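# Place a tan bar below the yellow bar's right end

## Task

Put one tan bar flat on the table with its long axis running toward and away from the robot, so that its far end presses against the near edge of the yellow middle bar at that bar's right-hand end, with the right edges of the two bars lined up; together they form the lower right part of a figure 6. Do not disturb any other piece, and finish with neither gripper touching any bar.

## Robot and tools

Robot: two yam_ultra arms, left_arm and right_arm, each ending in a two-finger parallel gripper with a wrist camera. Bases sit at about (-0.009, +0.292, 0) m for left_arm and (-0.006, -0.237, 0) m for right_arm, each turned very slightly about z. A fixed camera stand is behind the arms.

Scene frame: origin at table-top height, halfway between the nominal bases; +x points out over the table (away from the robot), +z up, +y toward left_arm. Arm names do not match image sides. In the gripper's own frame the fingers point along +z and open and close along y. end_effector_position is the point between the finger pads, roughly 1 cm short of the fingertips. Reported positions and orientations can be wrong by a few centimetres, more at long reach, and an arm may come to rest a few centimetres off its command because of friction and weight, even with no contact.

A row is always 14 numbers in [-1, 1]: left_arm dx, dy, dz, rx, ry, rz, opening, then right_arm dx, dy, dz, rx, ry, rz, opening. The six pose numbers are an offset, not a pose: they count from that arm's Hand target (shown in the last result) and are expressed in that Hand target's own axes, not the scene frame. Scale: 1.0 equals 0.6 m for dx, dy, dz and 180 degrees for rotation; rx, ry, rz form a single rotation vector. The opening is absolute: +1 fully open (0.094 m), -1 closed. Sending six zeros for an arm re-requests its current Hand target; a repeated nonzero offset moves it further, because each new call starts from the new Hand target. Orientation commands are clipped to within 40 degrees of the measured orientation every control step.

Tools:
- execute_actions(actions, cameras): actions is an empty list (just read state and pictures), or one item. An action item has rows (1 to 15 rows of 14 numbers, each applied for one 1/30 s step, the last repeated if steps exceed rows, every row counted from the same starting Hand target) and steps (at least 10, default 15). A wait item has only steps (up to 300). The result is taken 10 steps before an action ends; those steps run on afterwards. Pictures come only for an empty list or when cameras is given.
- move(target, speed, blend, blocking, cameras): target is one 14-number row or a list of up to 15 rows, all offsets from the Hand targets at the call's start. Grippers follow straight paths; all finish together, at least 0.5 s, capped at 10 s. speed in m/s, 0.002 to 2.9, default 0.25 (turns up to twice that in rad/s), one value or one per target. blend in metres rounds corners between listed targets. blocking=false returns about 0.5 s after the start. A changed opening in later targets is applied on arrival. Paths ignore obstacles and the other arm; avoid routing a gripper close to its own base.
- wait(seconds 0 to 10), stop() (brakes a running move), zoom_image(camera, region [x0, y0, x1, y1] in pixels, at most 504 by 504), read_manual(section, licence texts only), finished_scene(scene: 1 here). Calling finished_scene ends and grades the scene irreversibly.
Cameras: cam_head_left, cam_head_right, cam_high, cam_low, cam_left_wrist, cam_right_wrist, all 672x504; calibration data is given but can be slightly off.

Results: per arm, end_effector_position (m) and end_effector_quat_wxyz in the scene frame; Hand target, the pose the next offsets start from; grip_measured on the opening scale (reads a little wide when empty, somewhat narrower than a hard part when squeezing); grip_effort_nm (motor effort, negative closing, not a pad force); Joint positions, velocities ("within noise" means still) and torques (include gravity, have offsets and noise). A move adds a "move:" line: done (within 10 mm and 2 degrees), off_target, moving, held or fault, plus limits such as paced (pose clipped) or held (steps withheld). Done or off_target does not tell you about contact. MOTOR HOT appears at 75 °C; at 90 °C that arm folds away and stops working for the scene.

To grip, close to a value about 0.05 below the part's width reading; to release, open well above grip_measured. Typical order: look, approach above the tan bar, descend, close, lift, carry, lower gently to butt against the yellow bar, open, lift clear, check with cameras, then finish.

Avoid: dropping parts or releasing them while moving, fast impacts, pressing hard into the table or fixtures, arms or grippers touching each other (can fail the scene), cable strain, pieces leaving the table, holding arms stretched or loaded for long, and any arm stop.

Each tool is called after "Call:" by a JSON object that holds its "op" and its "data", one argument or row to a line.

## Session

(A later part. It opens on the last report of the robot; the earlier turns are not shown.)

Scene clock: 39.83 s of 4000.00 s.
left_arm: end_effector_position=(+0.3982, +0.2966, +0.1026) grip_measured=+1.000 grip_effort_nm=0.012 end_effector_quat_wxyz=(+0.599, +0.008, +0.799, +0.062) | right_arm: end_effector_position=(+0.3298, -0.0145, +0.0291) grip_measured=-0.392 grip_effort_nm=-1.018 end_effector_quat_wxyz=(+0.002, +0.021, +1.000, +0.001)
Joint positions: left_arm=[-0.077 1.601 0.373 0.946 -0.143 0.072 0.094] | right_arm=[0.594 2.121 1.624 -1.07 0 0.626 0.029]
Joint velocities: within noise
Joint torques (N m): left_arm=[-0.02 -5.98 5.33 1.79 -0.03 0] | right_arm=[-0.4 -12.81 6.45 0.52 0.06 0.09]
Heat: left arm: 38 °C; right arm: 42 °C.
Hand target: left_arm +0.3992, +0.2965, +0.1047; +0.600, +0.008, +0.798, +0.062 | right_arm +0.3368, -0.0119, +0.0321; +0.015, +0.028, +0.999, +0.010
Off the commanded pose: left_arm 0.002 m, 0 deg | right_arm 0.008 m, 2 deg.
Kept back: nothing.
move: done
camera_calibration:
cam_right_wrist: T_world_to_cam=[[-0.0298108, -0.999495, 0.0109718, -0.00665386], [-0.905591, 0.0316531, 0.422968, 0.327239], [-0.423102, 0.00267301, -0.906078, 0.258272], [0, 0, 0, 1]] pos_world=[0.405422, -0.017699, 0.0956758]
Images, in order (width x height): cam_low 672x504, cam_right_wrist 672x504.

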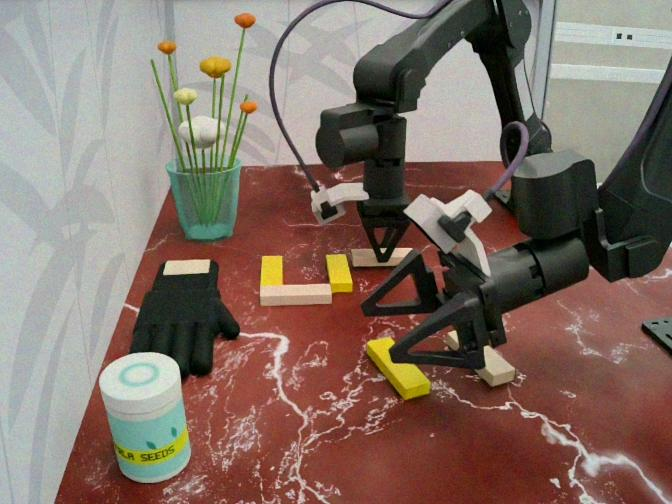

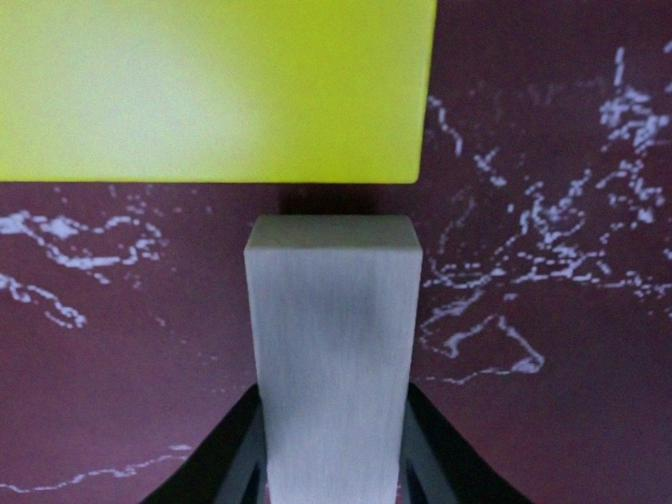

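Call:
{"op": "move", "data": {
  "target": [0,0,0,0,0,0,1,-0.0047,-0.0008,0.0127,0,0,0,-0.55],
  "speed": 0.03,
  "cameras": ["cam_right_wrist","cam_low"]
}}

Call:
{"op": "zoom_image", "data": {
  "camera": "cam_right_wrist",
  "region": [200, 100, 480, 300]
}}

Call:
{"op": "zoom_image", "data": {
  "camera": "cam_low",
  "region": [240, 200, 440, 320]
}}

Scene clock: 41.23 s of 4000.00 s.
left_arm: end_effector_position=(+0.3982, +0.2966, +0.1026) grip_measured=+1.000 grip_effort_nm=0.012 end_effector_quat_wxyz=(+0.599, +0.008, +0.799, +0.062) | right_arm: end_effector_position=(+0.3354, -0.0130, +0.0292) grip_measured=-0.392 grip_effort_nm=-1.018 end_effector_quat_wxyz=(+0.011, +0.024, +1.000, +0.007)
Joint positions: left_arm=[-0.077 1.601 0.373 0.946 -0.143 0.072 0.094] | right_arm=[0.59 2.121 1.624 -1.048 0 0.626 0.029]
Joint velocities: within noise
Joint torques (N m): left_arm=[-0.02 -5.91 5.33 1.79 0 0] | right_arm=[-0.55 -11.4 5.91 0.58 0.04 0.04]
Heat: left arm: 38 °C; right arm: 43 °C.
Hand target: left_arm +0.3992, +0.2965, +0.1047; +0.600, +0.008, +0.798, +0.062 | right_arm +0.3399, -0.0125, +0.0246; +0.015, +0.028, +0.999, +0.010
Off the commanded pose: left_arm 0.002 m, 0 deg | right_arm 0.006 m, 1 deg.
Kept back: nothing.
move: done
camera_calibration:
cam_right_wrist: T_world_to_cam=[[-0.0348495, -0.999391, -0.00176799, -0.00288791], [-0.913089, 0.0311208, 0.406571, 0.335331], [-0.406269, 0.0157831, -0.913617, 0.25544], [0, 0, 0, 1]] pos_world=[0.409863, -0.0173535, 0.0970332]
Images, in order (width x height): cam_low 672x504, cam_right_wrist 672x504.

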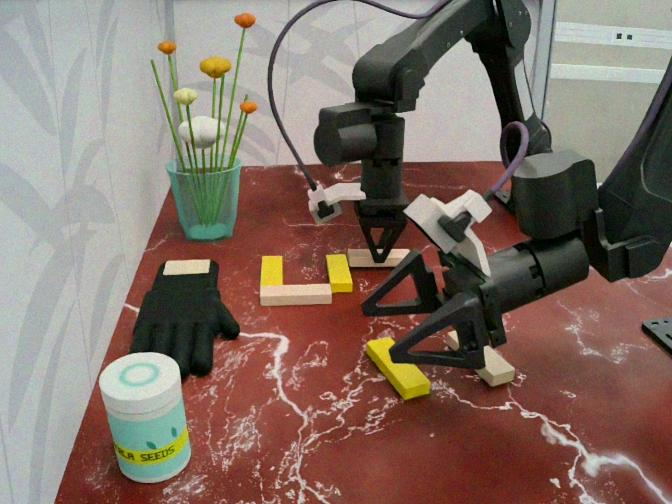

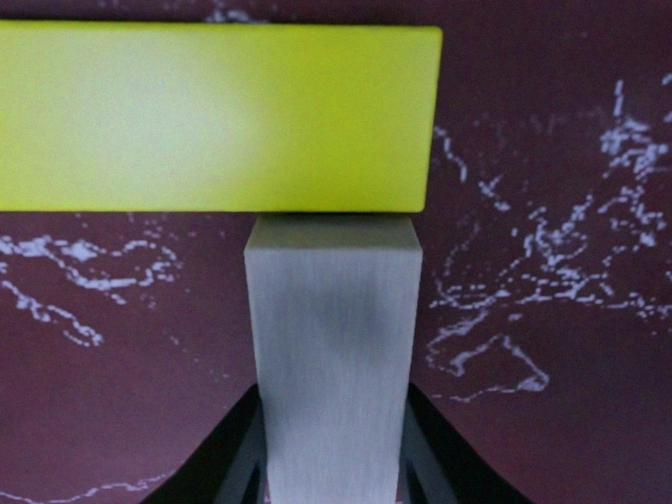

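Scaled by 1.800.

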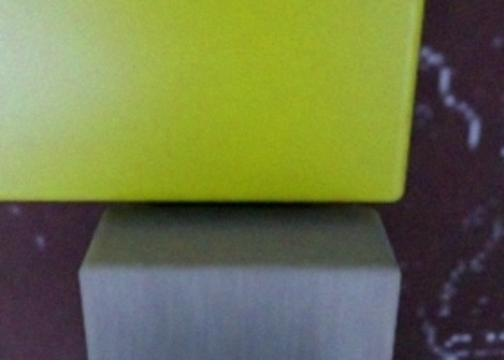

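Scaled by 2.520.

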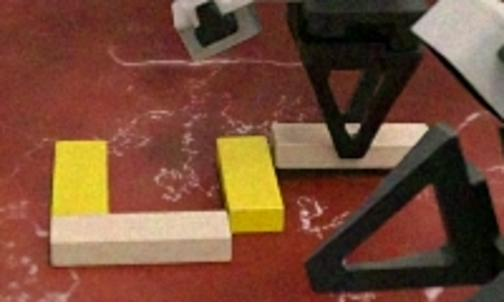

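Call:
{"op": "move", "data": {
  "target": [0,0,0,0,0,0,1,0.0053,0.0005,0.0117,0.004,0.006,0,-0.55],
  "speed": 0.03,
  "cameras": ["cam_right_wrist","cam_low"]
}}

Call:
{"op": "zoom_image", "data": {
  "camera": "cam_right_wrist",
  "region": [200, 100, 480, 300]
}}

Call:
{"op": "zoom_image", "data": {
  "camera": "cam_low",
  "region": [240, 200, 440, 320]
}}

Scene clock: 43.10 s of 4000.00 s.
left_arm: end_effector_position=(+0.3982, +0.2966, +0.1026) grip_measured=+1.000 grip_effort_nm=0.012 end_effector_quat_wxyz=(+0.599, +0.008, +0.799, +0.062) | right_arm: end_effector_position=(+0.3352, -0.0131, +0.0266) grip_measured=-0.392 grip_effort_nm=-1.013 end_effector_quat_wxyz=(+0.009, +0.024, +1.000, +0.006)
Joint positions: left_arm=[-0.077 1.601 0.373 0.946 -0.143 0.072 0.094] | right_arm=[0.59 2.127 1.624 -1.046 0 0.626 0.029]
Joint velocities: within noise
Joint torques (N m): left_arm=[-0.05 -5.89 5.38 1.79 -0.03 0.02] | right_arm=[-0.08 -10.26 6.28 0.55 0.03 0.06]
Heat: left arm: 38 °C; right arm: 43 °C.
Hand target: left_arm +0.3992, +0.2965, +0.1047; +0.600, +0.008, +0.798, +0.062 | right_arm +0.3369, -0.0119, +0.0175; +0.005, +0.028, +1.000, +0.004
Off the commanded pose: left_arm 0.002 m, 0 deg | right_arm 0.009 m, 1 deg.
Kept back: nothing.
move: done
camera_calibration:
cam_right_wrist: T_world_to_cam=[[-0.0348471, -0.999392, 0.00125164, -0.00316532], [-0.911249, 0.0322879, 0.410588, 0.335507], [-0.410379, 0.0131672, -0.91182, 0.254294], [0, 0, 0, 1]] pos_world=[0.409977, -0.0173446, 0.0941193]
Images, in order (width x height): cam_low 672x504, cam_right_wrist 672x504.

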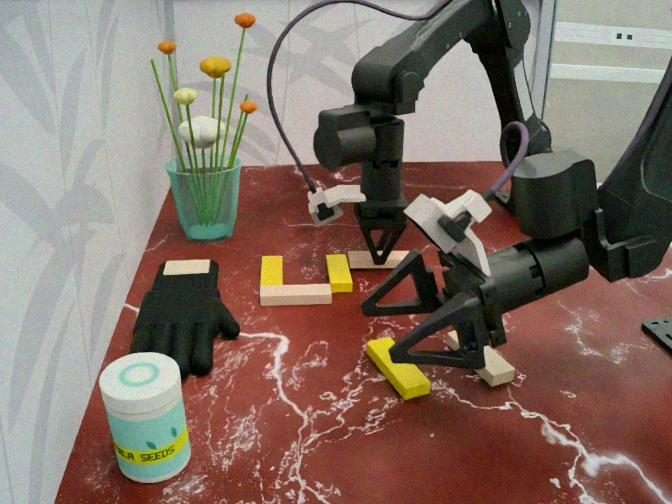

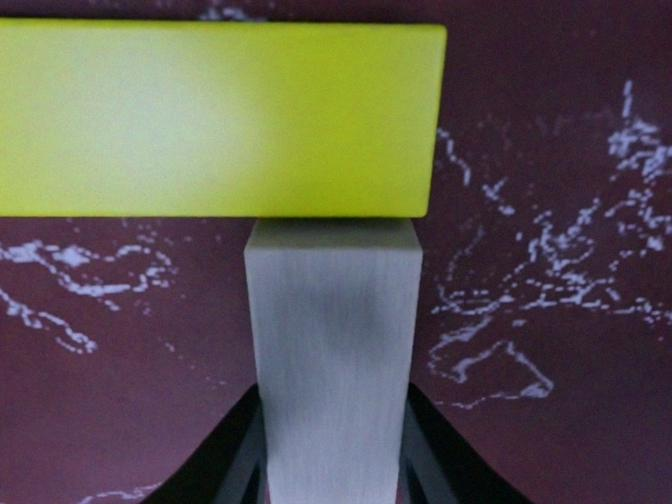

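Scaled by 1.800.

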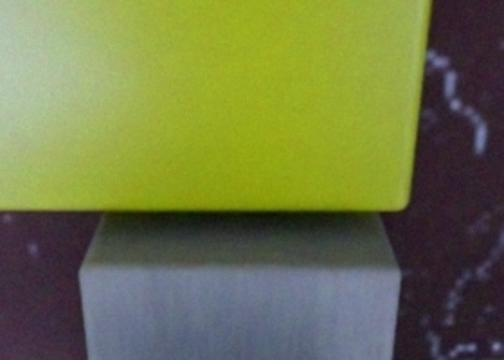

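Scaled by 2.520.

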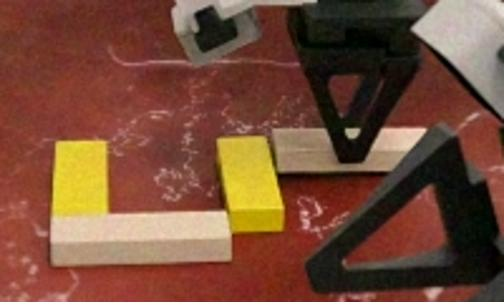

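Call:
{"op": "move", "data": {
  "target": [0,0,0,0,0,0,1,0.0005,-0.0033,0.0125,0,0,0,-0.55],
  "speed": 0.03,
  "cameras": ["cam_right_wrist","cam_low"]
}}

Call:
{"op": "zoom_image", "data": {
  "camera": "cam_right_wrist",
  "region": [200, 100, 480, 300]
}}

Call:
{"op": "zoom_image", "data": {
  "camera": "cam_low",
  "region": [240, 200, 440, 320]
}}

Scene clock: 45.13 s of 4000.00 s.
left_arm: end_effector_position=(+0.3982, +0.2966, +0.1026) grip_measured=+1.000 grip_effort_nm=0.017 end_effector_quat_wxyz=(+0.599, +0.008, +0.799, +0.062) | right_arm: end_effector_position=(+0.3346, -0.0135, +0.0231) grip_measured=-0.392 grip_effort_nm=-1.018 end_effector_quat_wxyz=(+0.009, +0.024, +1.000, +0.006)
Joint positions: left_arm=[-0.077 1.601 0.373 0.946 -0.143 0.072 0.094] | right_arm=[0.59 2.127 1.609 -1.031 0 0.626 0.029]
Joint velocities: within noise
Joint torques (N m): left_arm=[-0.02 -5.93 5.34 1.79 -0.03 0.02] | right_arm=[-0.43 -10.11 5.42 0.65 0.01 0.04]
Heat: left arm: 38 °C; right arm: 43 °C.
Hand target: left_arm +0.3992, +0.2965, +0.1047; +0.600, +0.008, +0.798, +0.062 | right_arm +0.3366, -0.0138, +0.0100; +0.005, +0.028, +1.000, +0.004
Off the commanded pose: left_arm 0.002 m, 0 deg | right_arm 0.013 m, 1 deg.
Kept back: nothing.
move: off_target (right_arm)
camera_calibration:
cam_right_wrist: T_world_to_cam=[[-0.0348344, -0.999393, 0.000781579, -0.00354914], [-0.911526, 0.0320924, 0.409987, 0.336481], [-0.409764, 0.0135692, -0.912091, 0.250602], [0, 0, 0, 1]] pos_world=[0.409275, -0.0177459, 0.0906214]
Images, in order (width x height): cam_low 672x504, cam_right_wrist 672x504.

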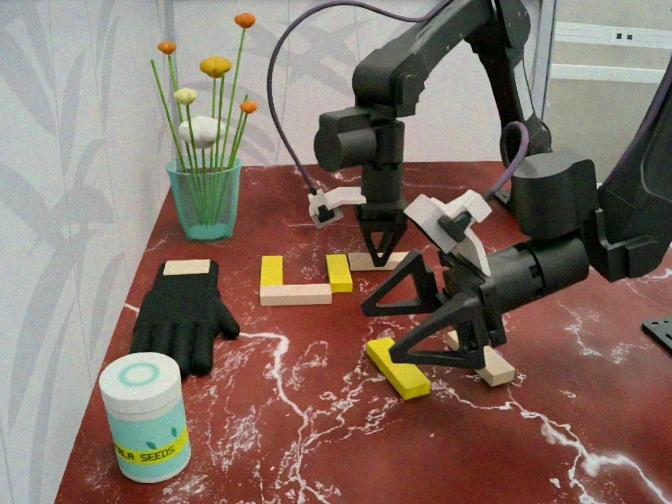

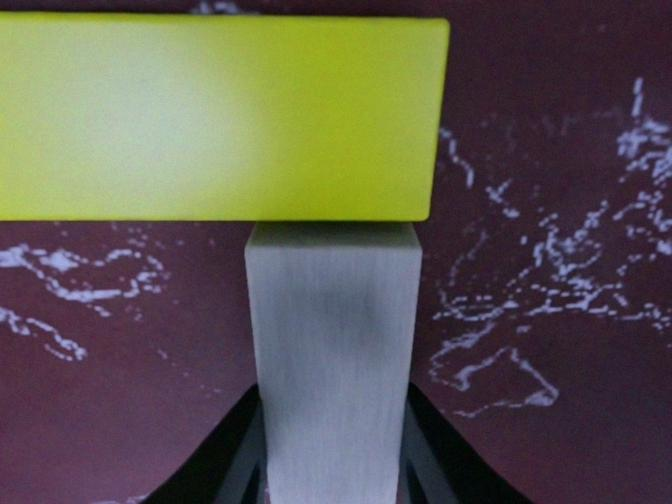

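Scaled by 1.800.

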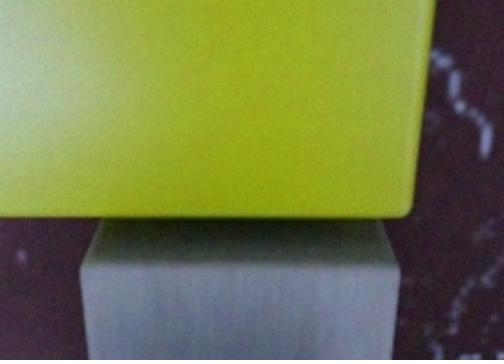

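Scaled by 2.520.

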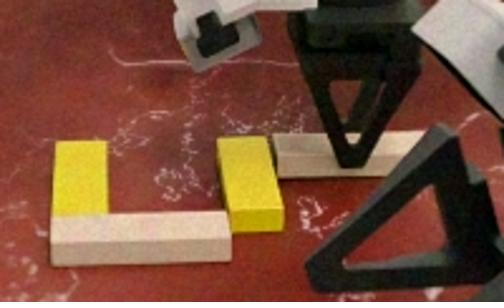

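Call:
{"op": "move", "data": {
  "target": [0,0,0,0,0,0,1,0.0,-0.0075,0.004,0,0,0,-0.55],
  "speed": 0.03,
  "cameras": ["cam_right_wrist","cam_low"]
}}

Call:
{"op": "zoom_image", "data": {
  "camera": "cam_right_wrist",
  "region": [200, 100, 480, 300]
}}

Scene clock: 47.73 s of 4000.00 s.
left_arm: end_effector_position=(+0.3982, +0.2966, +0.1026) grip_measured=+1.000 grip_effort_nm=0.017 end_effector_quat_wxyz=(+0.599, +0.008, +0.799, +0.062) | right_arm: end_effector_position=(+0.3345, -0.0143, +0.0212) grip_measured=-0.392 grip_effort_nm=-1.013 end_effector_quat_wxyz=(+0.006, +0.027, +1.000, +0.011)
Joint positions: left_arm=[-0.077 1.601 0.373 0.946 -0.143 0.072 0.094] | right_arm=[0.583 2.127 1.602 -1.023 -0.011 0.626 0.029]
Joint velocities: within noise
Joint torques (N m): left_arm=[-0.08 -5.96 5.34 1.79 0 0.02] | right_arm=[-0.66 -10.69 4.3 0.7 0.14 -0.06]
Heat: left arm: 38 °C; right arm: 44 °C.
Hand target: left_arm +0.3992, +0.2965, +0.1047; +0.600, +0.008, +0.798, +0.062 | right_arm +0.3363, -0.0182, +0.0075; +0.005, +0.028, +1.000, +0.004
Off the commanded pose: left_arm 0.002 m, 0 deg | right_arm 0.014 m, 1 deg.
Kept back: nothing.
move: off_target (right_arm)
camera_calibration:
cam_right_wrist: T_world_to_cam=[[-0.0411013, -0.999117, -0.00876447, -0.00197158], [-0.908869, 0.033742, 0.415714, 0.336219], [-0.415051, 0.0250521, -0.909453, 0.250794], [0, 0, 0, 1]] pos_world=[0.40959, -0.0195975, 0.0882967]
Images, in order (width x height): cam_low 672x504, cam_right_wrist 672x504.

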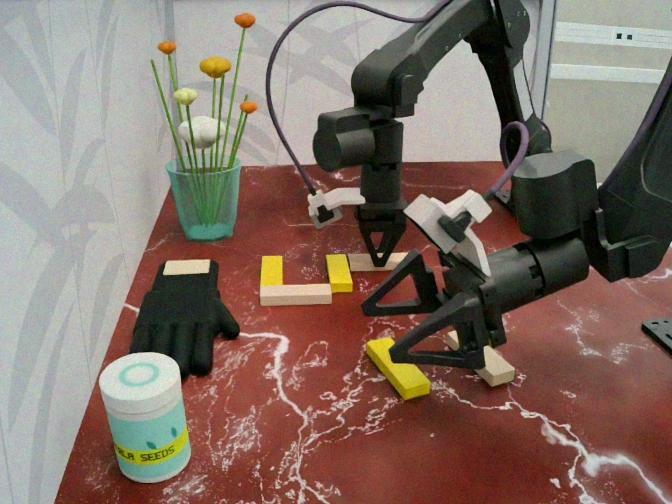

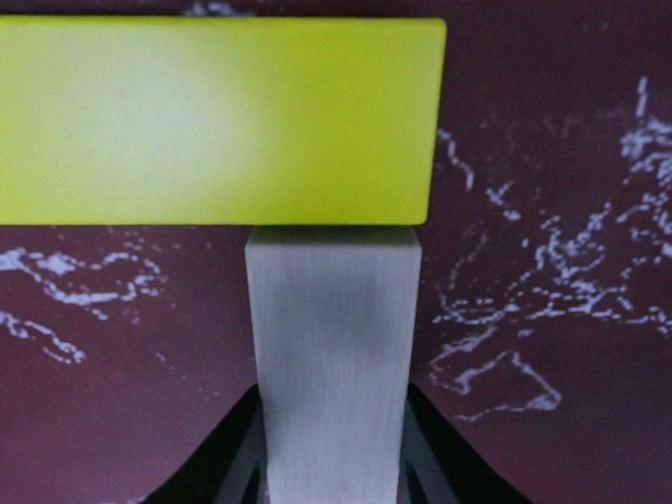

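Scaled by 1.800.

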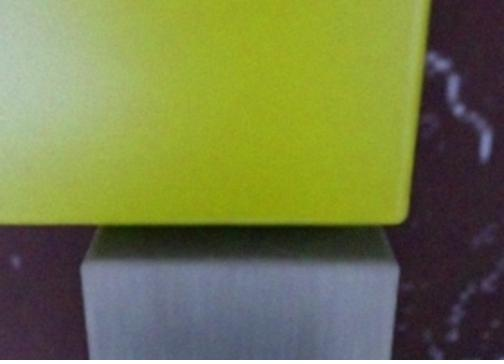

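Call:
{"op": "move", "data": {
  "target": [0,0,0,0,0,0,1,-0.003,-0.0055,-0.003,0,0,0,-0.55],
  "speed": 0.03,
  "cameras": ["cam_right_wrist"]
}}

Call:
{"op": "zoom_image", "data": {
  "camera": "cam_right_wrist",
  "region": [200, 100, 480, 300]
}}

Scene clock: 49.10 s of 4000.00 s.
left_arm: end_effector_position=(+0.3982, +0.2966, +0.1026) grip_measured=+1.000 grip_effort_nm=0.017 end_effector_quat_wxyz=(+0.599, +0.008, +0.799, +0.062) | right_arm: end_effector_position=(+0.3347, -0.0146, +0.0212) grip_measured=-0.392 grip_effort_nm=-1.023 end_effector_quat_wxyz=(+0.003, +0.027, +1.000, +0.015)
Joint positions: left_arm=[-0.077 1.601 0.373 0.946 -0.143 0.072 0.094] | right_arm=[0.578 2.127 1.602 -1.023 -0.022 0.621 0.029]
Joint velocities: within noise
Joint torques (N m): left_arm=[-0.05 -5.93 5.35 1.79 -0.01 0.01] | right_arm=[-0.91 -10.89 4.45 0.62 0.25 -0.07]
Heat: left arm: 38 °C; right arm: 44 °C.
Hand target: left_arm +0.3992, +0.2965, +0.1047; +0.600, +0.008, +0.798, +0.062 | right_arm +0.3379, -0.0217, +0.0093; +0.005, +0.028, +1.000, +0.004
Off the commanded pose: left_arm 0.002 m, 0 deg | right_arm 0.014 m, 1 deg.
Kept back: nothing.
move: off_target (right_arm)
camera_calibration:
cam_right_wrist: T_world_to_cam=[[-0.0410031, -0.999006, -0.0174683, -0.00214929], [-0.90652, 0.0298437, 0.421106, 0.335471], [-0.420166, 0.033102, -0.906843, 0.252722], [0, 0, 0, 1]] pos_world=[0.410208, -0.0205245, 0.087873]
Images, in order (width x height): cam_right_wrist 672x504.

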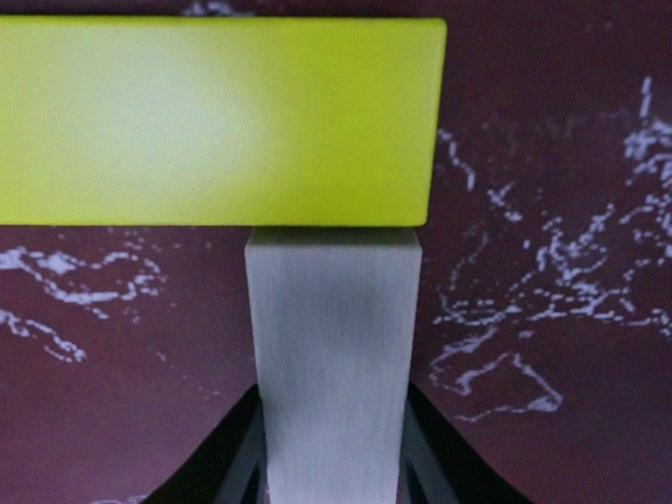

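Scaled by 1.800.

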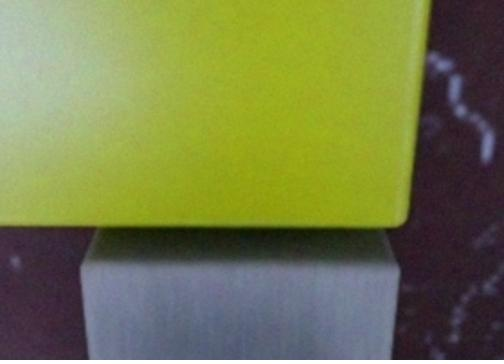

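Call:
{"op": "move", "data": {
  "target": [0,0,0,0,0,0,1,0,0.003,-0.0167,0,0,0,-0.55],
  "speed": 0.03,
  "cameras": ["cam_right_wrist"]
}}

Call:
{"op": "zoom_image", "data": {
  "camera": "cam_right_wrist",
  "region": [200, 100, 480, 300]
}}

Scene clock: 50.17 s of 4000.00 s.
left_arm: end_effector_position=(+0.3982, +0.2966, +0.1026) grip_measured=+1.000 grip_effort_nm=0.017 end_effector_quat_wxyz=(+0.599, +0.008, +0.799, +0.062) | right_arm: end_effector_position=(+0.3347, -0.0146, +0.0212) grip_measured=-0.392 grip_effort_nm=-1.013 end_effector_quat_wxyz=(+0.003, +0.027, +1.000, +0.015)
Joint positions: left_arm=[-0.077 1.601 0.373 0.946 -0.143 0.072 0.094] | right_arm=[0.578 2.127 1.602 -1.023 -0.022 0.621 0.029]
Joint velocities: within noise
Joint torques (N m): left_arm=[-0.09 -5.93 5.31 1.8 -0.02 0.03] | right_arm=[-0.62 -11.54 6.76 0.24 0.24 -0.07]
Heat: left arm: 38 °C; right arm: 44 °C.
Hand target: left_arm +0.3992, +0.2965, +0.1047; +0.600, +0.008, +0.798, +0.062 | right_arm +0.3379, -0.0200, +0.0193; +0.005, +0.028, +1.000, +0.004
Off the commanded pose: left_arm 0.002 m, 0 deg | right_arm 0.007 m, 1 deg.
Kept back: nothing.
move: done
camera_calibration:
cam_right_wrist: T_world_to_cam=[[-0.0410103, -0.99901, -0.0172314, -0.00217062], [-0.906386, 0.0299397, 0.421387, 0.335303], [-0.420454, 0.0328995, -0.906717, 0.252782], [0, 0, 0, 1]] pos_world=[0.410109, -0.0205238, 0.087872]
Images, in order (width x height): cam_right_wrist 672x504.

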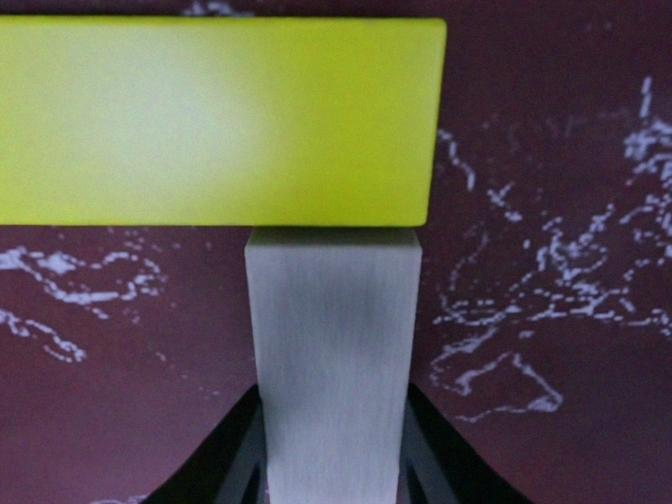

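Scaled by 1.800.

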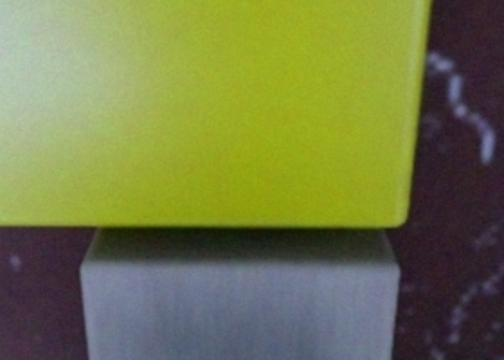

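Call:
{"op": "move", "data": {
  "target": [0,0,0,0,0,0,1,-0.0017,-0.003,-0.011,0.006,0,0,-0.55],
  "speed": 0.03,
  "cameras": ["cam_right_wrist","cam_low"]
}}

Call:
{"op": "zoom_image", "data": {
  "camera": "cam_right_wrist",
  "region": [200, 100, 480, 300]
}}

Call:
{"op": "zoom_image", "data": {
  "camera": "cam_low",
  "region": [240, 200, 440, 320]
}}

Scene clock: 51.43 s of 4000.00 s.
left_arm: end_effector_position=(+0.3982, +0.2966, +0.1026) grip_measured=+1.000 grip_effort_nm=0.017 end_effector_quat_wxyz=(+0.599, +0.008, +0.799, +0.062) | right_arm: end_effector_position=(+0.3358, -0.0187, +0.0249) grip_measured=-0.392 grip_effort_nm=-1.009 end_effector_quat_wxyz=(+0.005, +0.027, +1.000, +0.003)
Joint positions: left_arm=[-0.077 1.601 0.373 0.946 -0.143 0.072 0.094] | right_arm=[0.578 2.127 1.617 -1.048 0.001 0.621 0.029]
Joint velocities: within noise
Joint torques (N m): left_arm=[0.09 -5.96 5.37 1.79 -0.01 0.02] | right_arm=[-0.55 -11.52 8.32 0.12 0.15 -0.03]
Heat: left arm: 38 °C; right arm: 44 °C.
Hand target: left_arm +0.3992, +0.2965, +0.1047; +0.600, +0.008, +0.798, +0.062 | right_arm +0.3387, -0.0219, +0.0259; +0.005, +0.028, +1.000, -0.005
Off the commanded pose: left_arm 0.002 m, 0 deg | right_arm 0.004 m, 1 deg.
Kept back: nothing.
move: done
camera_calibration:
cam_right_wrist: T_world_to_cam=[[-0.0413435, -0.999124, 0.00644669, -0.00663157], [-0.908211, 0.0402694, 0.41657, 0.335917], [-0.416465, 0.0113675, -0.909081, 0.25497], [0, 0, 0, 1]] pos_world=[0.410995, -0.0230513, 0.0918986]
Images, in order (width x height): cam_low 672x504, cam_right_wrist 672x504.

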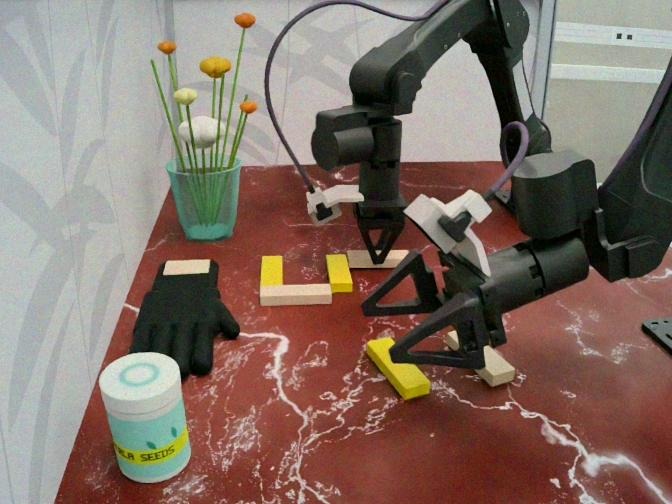

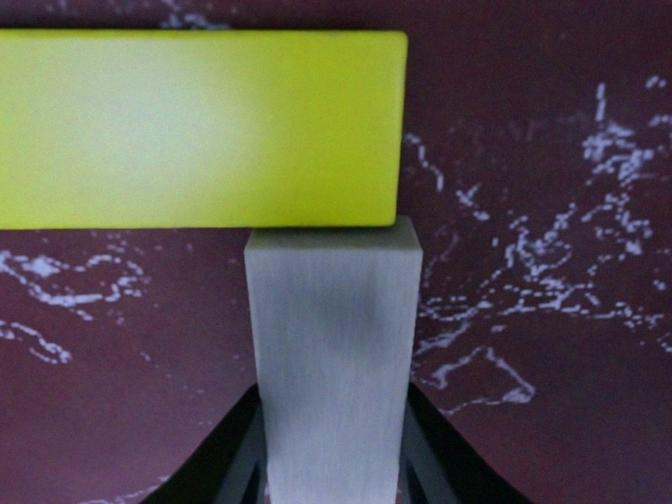

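Scaled by 1.800.

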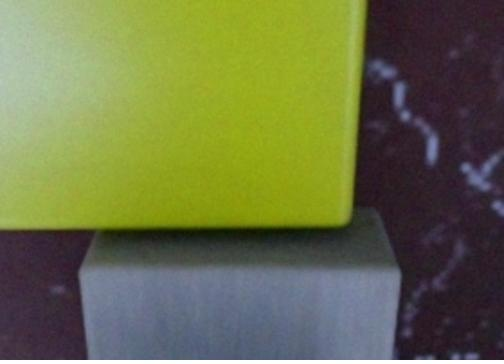

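Scaled by 2.520.

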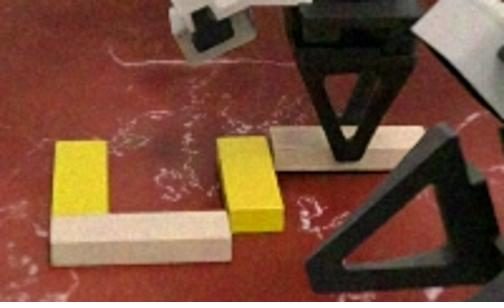

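Call:
{"op": "move", "data": {
  "target": [0,0,0,0,0,0,1,0,0.0055,-0.001,0,0,0,-0.55],
  "speed": 0.03,
  "cameras": ["cam_right_wrist"]
}}

Call:
{"op": "zoom_image", "data": {
  "camera": "cam_right_wrist",
  "region": [200, 100, 480, 300]
}}

Scene clock: 53.50 s of 4000.00 s.
left_arm: end_effector_position=(+0.3982, +0.2966, +0.1026) grip_measured=+1.000 grip_effort_nm=0.017 end_effector_quat_wxyz=(+0.599, +0.008, +0.799, +0.062) | right_arm: end_effector_position=(+0.3377, -0.0179, +0.0280) grip_measured=-0.392 grip_effort_nm=-1.018 end_effector_quat_wxyz=(+0.008, +0.027, +1.000, +0.004)
Joint positions: left_arm=[-0.077 1.601 0.373 0.946 -0.143 0.072 0.094] | right_arm=[0.578 2.127 1.63 -1.056 0.002 0.621 0.029]
Joint velocities: within noise
Joint torques (N m): left_arm=[-0.01 -6.02 5.27 1.79 -0.02 0.01] | right_arm=[-0.06 -11.03 8.24 0.08 0.14 0.05]
Heat: left arm: 38 °C; right arm: 44 °C.
Hand target: left_arm +0.3992, +0.2965, +0.1047; +0.600, +0.008, +0.798, +0.062 | right_arm +0.3390, -0.0186, +0.0265; +0.005, +0.028, +1.000, -0.005
Off the commanded pose: left_arm 0.002 m, 0 deg | right_arm 0.002 m, 1 deg.
Kept back: nothing.
move: done
camera_calibration:
cam_right_wrist: T_world_to_cam=[[-0.0414404, -0.999126, 0.00539401, -0.00575598], [-0.910231, 0.0399785, 0.412166, 0.337019], [-0.412021, 0.0121705, -0.911093, 0.257154], [0, 0, 0, 1]] pos_world=[0.41248, -0.0223542, 0.0954147]
Images, in order (width x height): cam_right_wrist 672x504.

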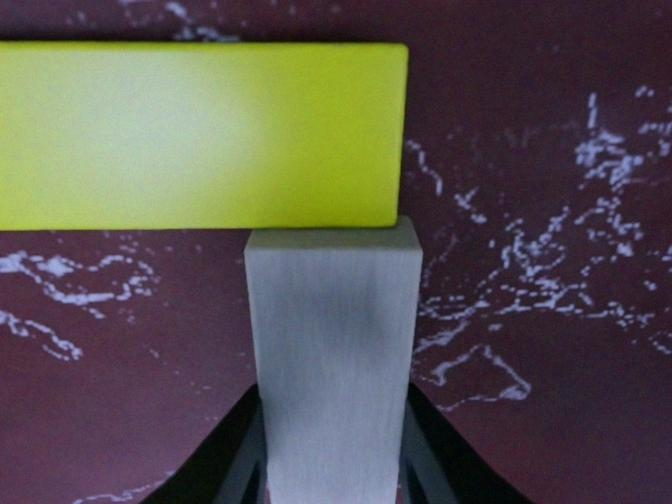

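Scaled by 1.800.

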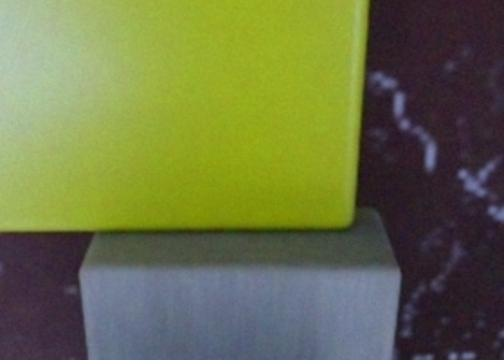

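Call:
{"op": "move", "data": {
  "target": [0,0,0,0,0,0,1,0,0.0067,0.003,0,0,0,-0.55],
  "speed": 0.03,
  "cameras": ["cam_right_wrist"]
}}

Call:
{"op": "zoom_image", "data": {
  "camera": "cam_right_wrist",
  "region": [200, 100, 480, 300]
}}

Scene clock: 54.53 s of 4000.00 s.
left_arm: end_effector_position=(+0.3982, +0.2966, +0.1026) grip_measured=+1.000 grip_effort_nm=0.012 end_effector_quat_wxyz=(+0.599, +0.008, +0.799, +0.062) | right_arm: end_effector_position=(+0.3386, -0.0148, +0.0303) grip_measured=-0.392 grip_effort_nm=-1.028 end_effector_quat_wxyz=(+0.011, +0.026, +1.000, +0.006)
Joint positions: left_arm=[-0.077 1.601 0.373 0.946 -0.143 0.072 0.094] | right_arm=[0.583 2.127 1.639 -1.058 0.002 0.624 0.029]
Joint velocities: within noise
Joint torques (N m): left_arm=[-0.05 -6.02 5.37 1.8 -0.01 0.02] | right_arm=[0.42 -10.04 8.36 0.14 0.17 0.09]
Heat: left arm: 38 °C; right arm: 44 °C.
Hand target: left_arm +0.3992, +0.2965, +0.1047; +0.600, +0.008, +0.798, +0.062 | right_arm +0.3392, -0.0145, +0.0247; +0.005, +0.028, +1.000, -0.005
Off the commanded pose: left_arm 0.002 m, 0 deg | right_arm 0.006 m, 2 deg.
Kept back: nothing.
move: done
camera_calibration:
cam_right_wrist: T_world_to_cam=[[-0.0391015, -0.999235, 0.000956656, -0.00319103], [-0.912955, 0.0361144, 0.406458, 0.337823], [-0.406182, 0.0150198, -0.913669, 0.257689], [0, 0, 0, 1]] pos_world=[0.412961, -0.0192593, 0.0981345]
Images, in order (width x height): cam_right_wrist 672x504.

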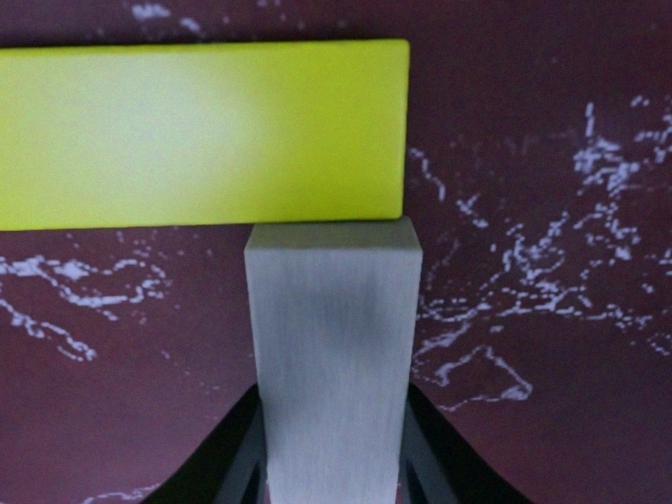

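Scaled by 1.800.

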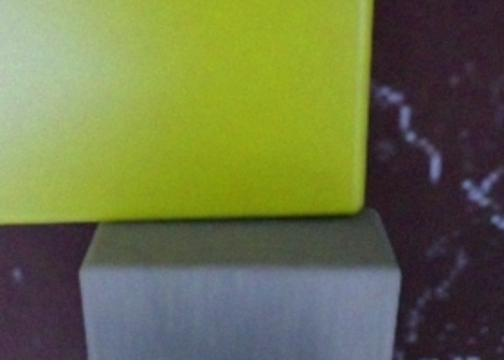

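Call:
{"op": "execute_actions", "data": {
  "actions": [],
  "cameras": ["all"]
}}

Call:
{"op": "zoom_image", "data": {
  "camera": "cam_low",
  "region": [240, 200, 440, 320]
}}

Call:
{"op": "zoom_image", "data": {
  "camera": "cam_high",
  "region": [260, 220, 420, 340]
}}

Scene clock: 55.47 s of 4000.00 s.
left_arm: end_effector_position=(+0.3982, +0.2966, +0.1026) grip_measured=+1.000 grip_effort_nm=0.017 end_effector_quat_wxyz=(+0.599, +0.008, +0.799, +0.062) | right_arm: end_effector_position=(+0.3386, -0.0148, +0.0303) grip_measured=-0.392 grip_effort_nm=-1.009 end_effector_quat_wxyz=(+0.011, +0.026, +1.000, +0.006)
Joint positions: left_arm=[-0.077 1.601 0.373 0.946 -0.143 0.072 0.094] | right_arm=[0.583 2.127 1.639 -1.058 0.002 0.624 0.029]
Joint velocities: within noise
Joint torques (N m): left_arm=[-0.05 -5.97 5.38 1.79 -0.01 0.02] | right_arm=[0.35 -10.17 8.31 0.18 0.13 0.07]
Heat: left arm: 38 °C; right arm: 44 °C.
Hand target: left_arm +0.3992, +0.2965, +0.1047; +0.600, +0.008, +0.798, +0.062 | right_arm +0.3392, -0.0145, +0.0247; +0.005, +0.028, +1.000, -0.005
Off the commanded pose: left_arm 0.002 m, 0 deg | right_arm 0.006 m, 2 deg.
Steps of this call (1-28: nothing new was sent). Readings (end_effector_position of left_arm | right_arm):
1: (+0.3982, +0.2966, +0.1026) | (+0.3386, -0.0148, +0.0303)
2: (+0.3982, +0.2966, +0.1026) | (+0.3386, -0.0148, +0.0303)
4: (+0.3982, +0.2966, +0.1026) | (+0.3386, -0.0148, +0.0303)
8: (+0.3982, +0.2966, +0.1026) | (+0.3386, -0.0148, +0.0303)
28: the state above
camera_calibration:
cam_right_wrist: T_world_to_cam=[[-0.0395059, -0.999219, 0.0010329, -0.00303234], [-0.912937, 0.0365148, 0.406463, 0.337822], [-0.406184, 0.0151147, -0.913667, 0.257691], [0, 0, 0, 1]] pos_world=[0.412961, -0.0192604, 0.0981345]

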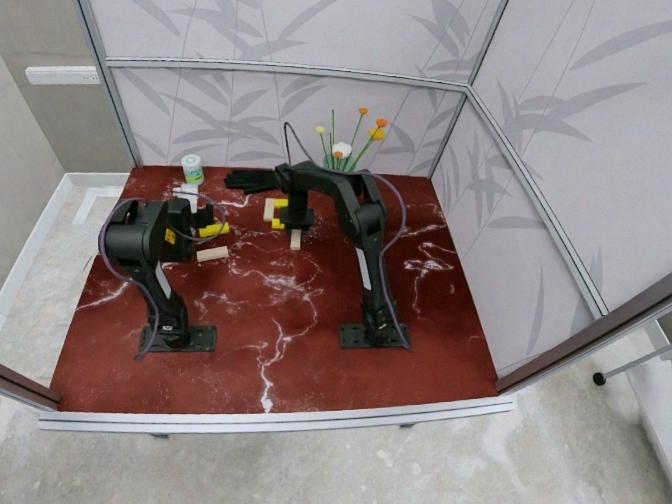

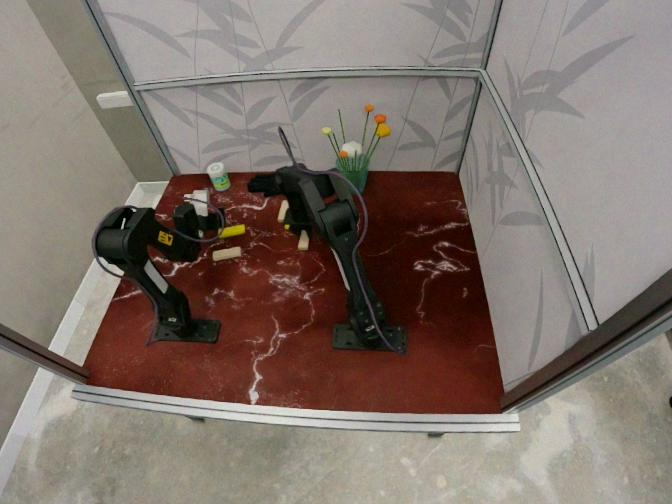

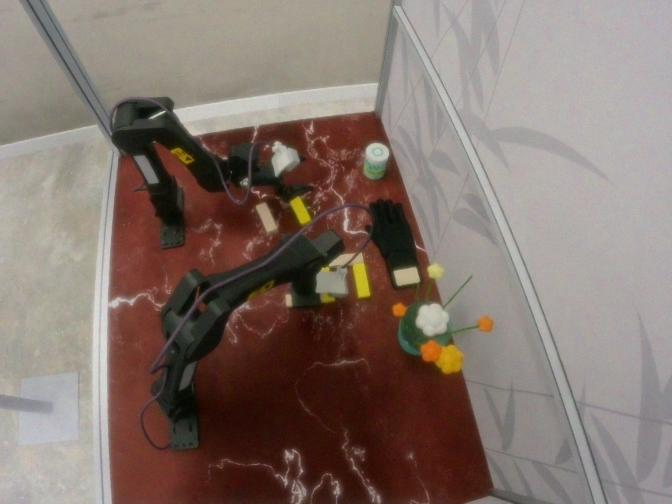

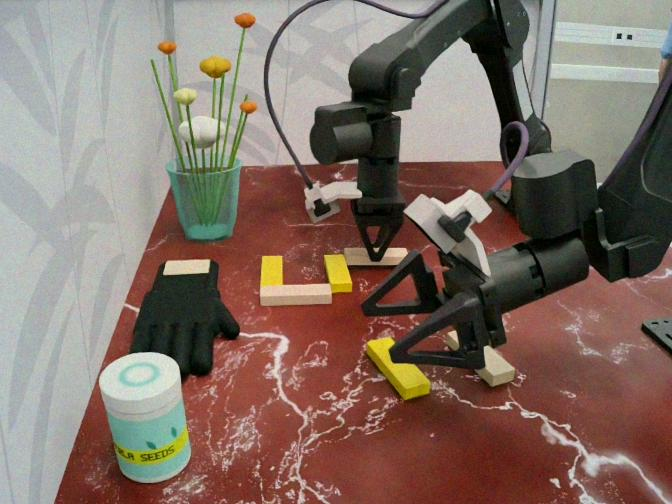

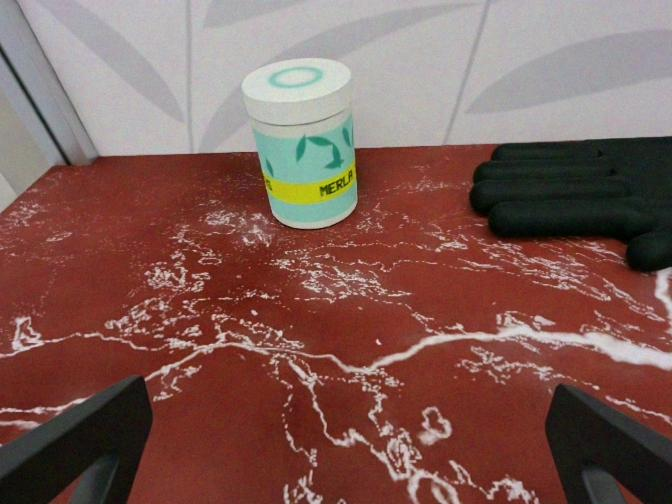

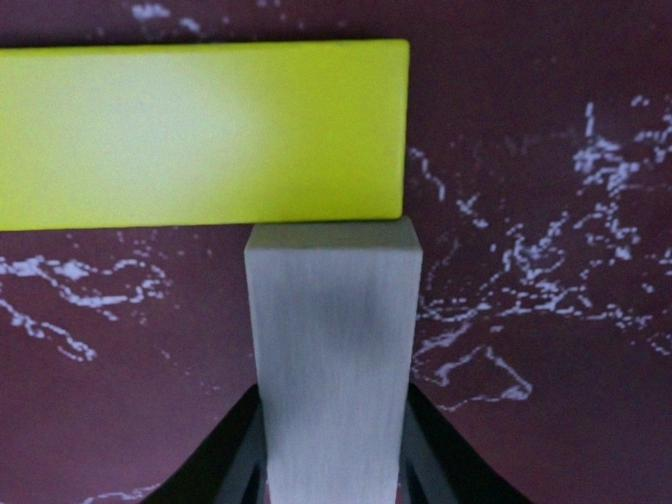

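Scaled by 2.520.

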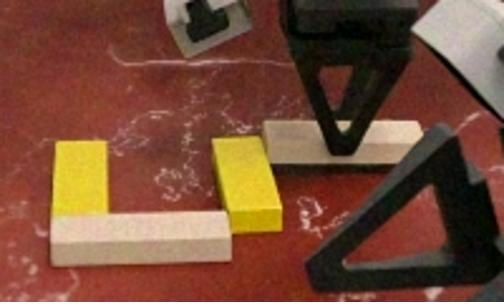

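Scaled by 3.150.

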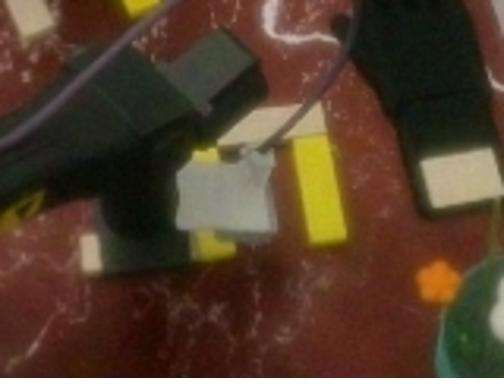

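Call:
{"op": "move", "data": {
  "target": [
    [0,0,0,0,0,0,1,0.0233,-0.0013,0.0,0.003,0.004,-0.009,-0.55],
    [0,0,0,0,0,0,1,0.0233,-0.0013,0.0133,0.003,0.004,-0.009,-0.55]
  ],
  "speed": 0.04,
  "cameras": ["cam_right_wrist"]
}}

Call:
{"op": "zoom_image", "data": {
  "camera": "cam_right_wrist",
  "region": [200, 60, 480, 300]
}}

Scene clock: 57.73 s of 4000.00 s.
left_arm: end_effector_position=(+0.3982, +0.2966, +0.1026) grip_measured=+1.000 grip_effort_nm=0.017 end_effector_quat_wxyz=(+0.599, +0.008, +0.799, +0.062) | right_arm: end_effector_position=(+0.3255, -0.0138, +0.0223) grip_measured=-0.392 grip_effort_nm=-1.023 end_effector_quat_wxyz=(-0.002, +0.016, +1.000, -0.003)
Joint positions: left_arm=[-0.077 1.601 0.373 0.946 -0.143 0.072 0.094] | right_arm=[0.603 2.127 1.606 -1.058 0.003 0.624 0.029]
Joint velocities: within noise
Joint torques (N m): left_arm=[-0.06 -5.91 5.45 1.78 -0.04 0.01] | right_arm=[0.31 -11.62 5.33 0.4 0.15 0.01]
Heat: left arm: 38 °C; right arm: 44 °C.
Hand target: left_arm +0.3992, +0.2965, +0.1047; +0.600, +0.008, +0.798, +0.062 | right_arm +0.3252, -0.0145, +0.0166; -0.002, +0.014, +1.000, -0.010
Off the commanded pose: left_arm 0.002 m, 0 deg | right_arm 0.006 m, 1 deg.
Kept back: nothing.
move: done
camera_calibration:
cam_right_wrist: T_world_to_cam=[[-0.0193899, -0.999608, 0.0201837, -0.00961723], [-0.902154, 0.0261944, 0.430618, 0.324984], [-0.430978, -0.0098592, -0.902308, 0.252573], [0, 0, 0, 1]] pos_world=[0.401853, -0.0156361, 0.088149]
Images, in order (width x height): cam_right_wrist 672x504.

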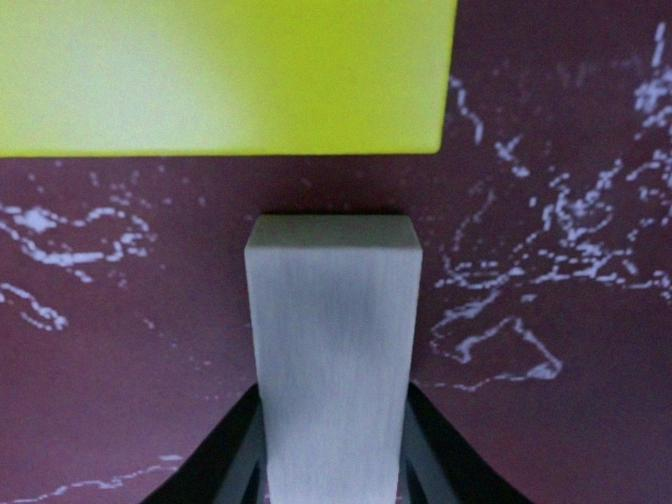

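Scaled by 1.800.

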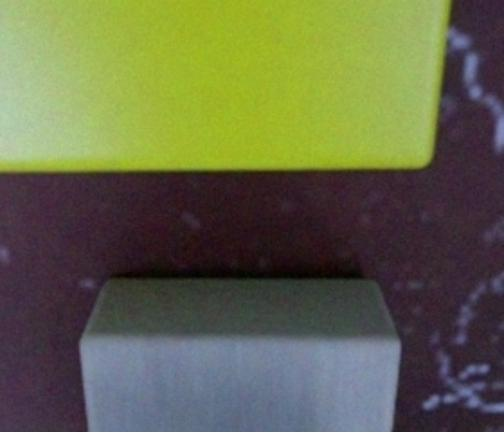

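Call:
{"op": "move", "data": {
  "target": [0,0,0,0,0,0,1,-0.0217,-0.0037,0,0,0,0,-0.55],
  "speed": 0.03,
  "cameras": ["cam_right_wrist"]
}}

Call:
{"op": "zoom_image", "data": {
  "camera": "cam_right_wrist",
  "region": [200, 60, 480, 300]
}}

Scene clock: 59.27 s of 4000.00 s.
left_arm: end_effector_position=(+0.3982, +0.2966, +0.1026) grip_measured=+1.000 grip_effort_nm=0.017 end_effector_quat_wxyz=(+0.599, +0.008, +0.799, +0.062) | right_arm: end_effector_position=(+0.3343, -0.0150, +0.0226) grip_measured=-0.392 grip_effort_nm=-1.013 end_effector_quat_wxyz=(+0.002, +0.017, +1.000, -0.001)
Joint positions: left_arm=[-0.077 1.601 0.373 0.946 -0.143 0.072 0.094] | right_arm=[0.588 2.143 1.632 -1.058 0.003 0.61 0.029]
Joint velocities: within noise
Joint torques (N m): left_arm=[-0.01 -5.91 5.39 1.79 -0.03 0] | right_arm=[-0.38 -10.03 8.12 0.21 0.15 -0.11]
Heat: left arm: 38 °C; right arm: 45 °C.
Hand target: left_arm +0.3992, +0.2965, +0.1047; +0.600, +0.008, +0.798, +0.062 | right_arm +0.3382, -0.0171, +0.0166; -0.002, +0.014, +1.000, -0.010
Off the commanded pose: left_arm 0.002 m, 0 deg | right_arm 0.007 m, 1 deg.
Kept back: nothing.
move: done
camera_calibration:
cam_right_wrist: T_world_to_cam=[[-0.0203263, -0.999691, 0.0142817, -0.0101889], [-0.90578, 0.0244604, 0.423042, 0.334133], [-0.423261, -0.0043372, -0.905997, 0.254176], [0, 0, 0, 1]] pos_world=[0.410027, -0.0172563, 0.0890764]
Images, in order (width x height): cam_right_wrist 672x504.

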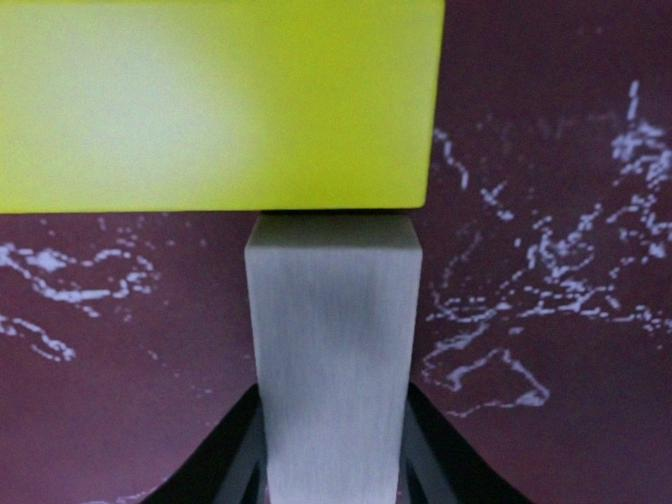

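Scaled by 1.800.

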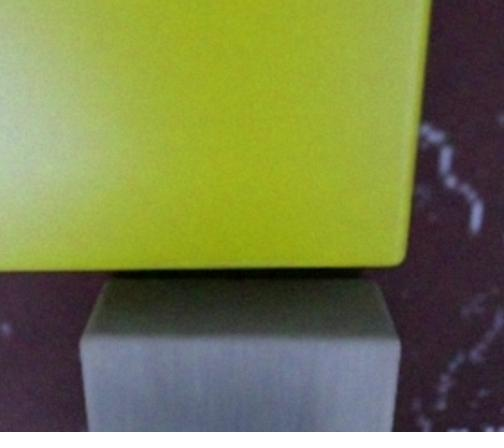

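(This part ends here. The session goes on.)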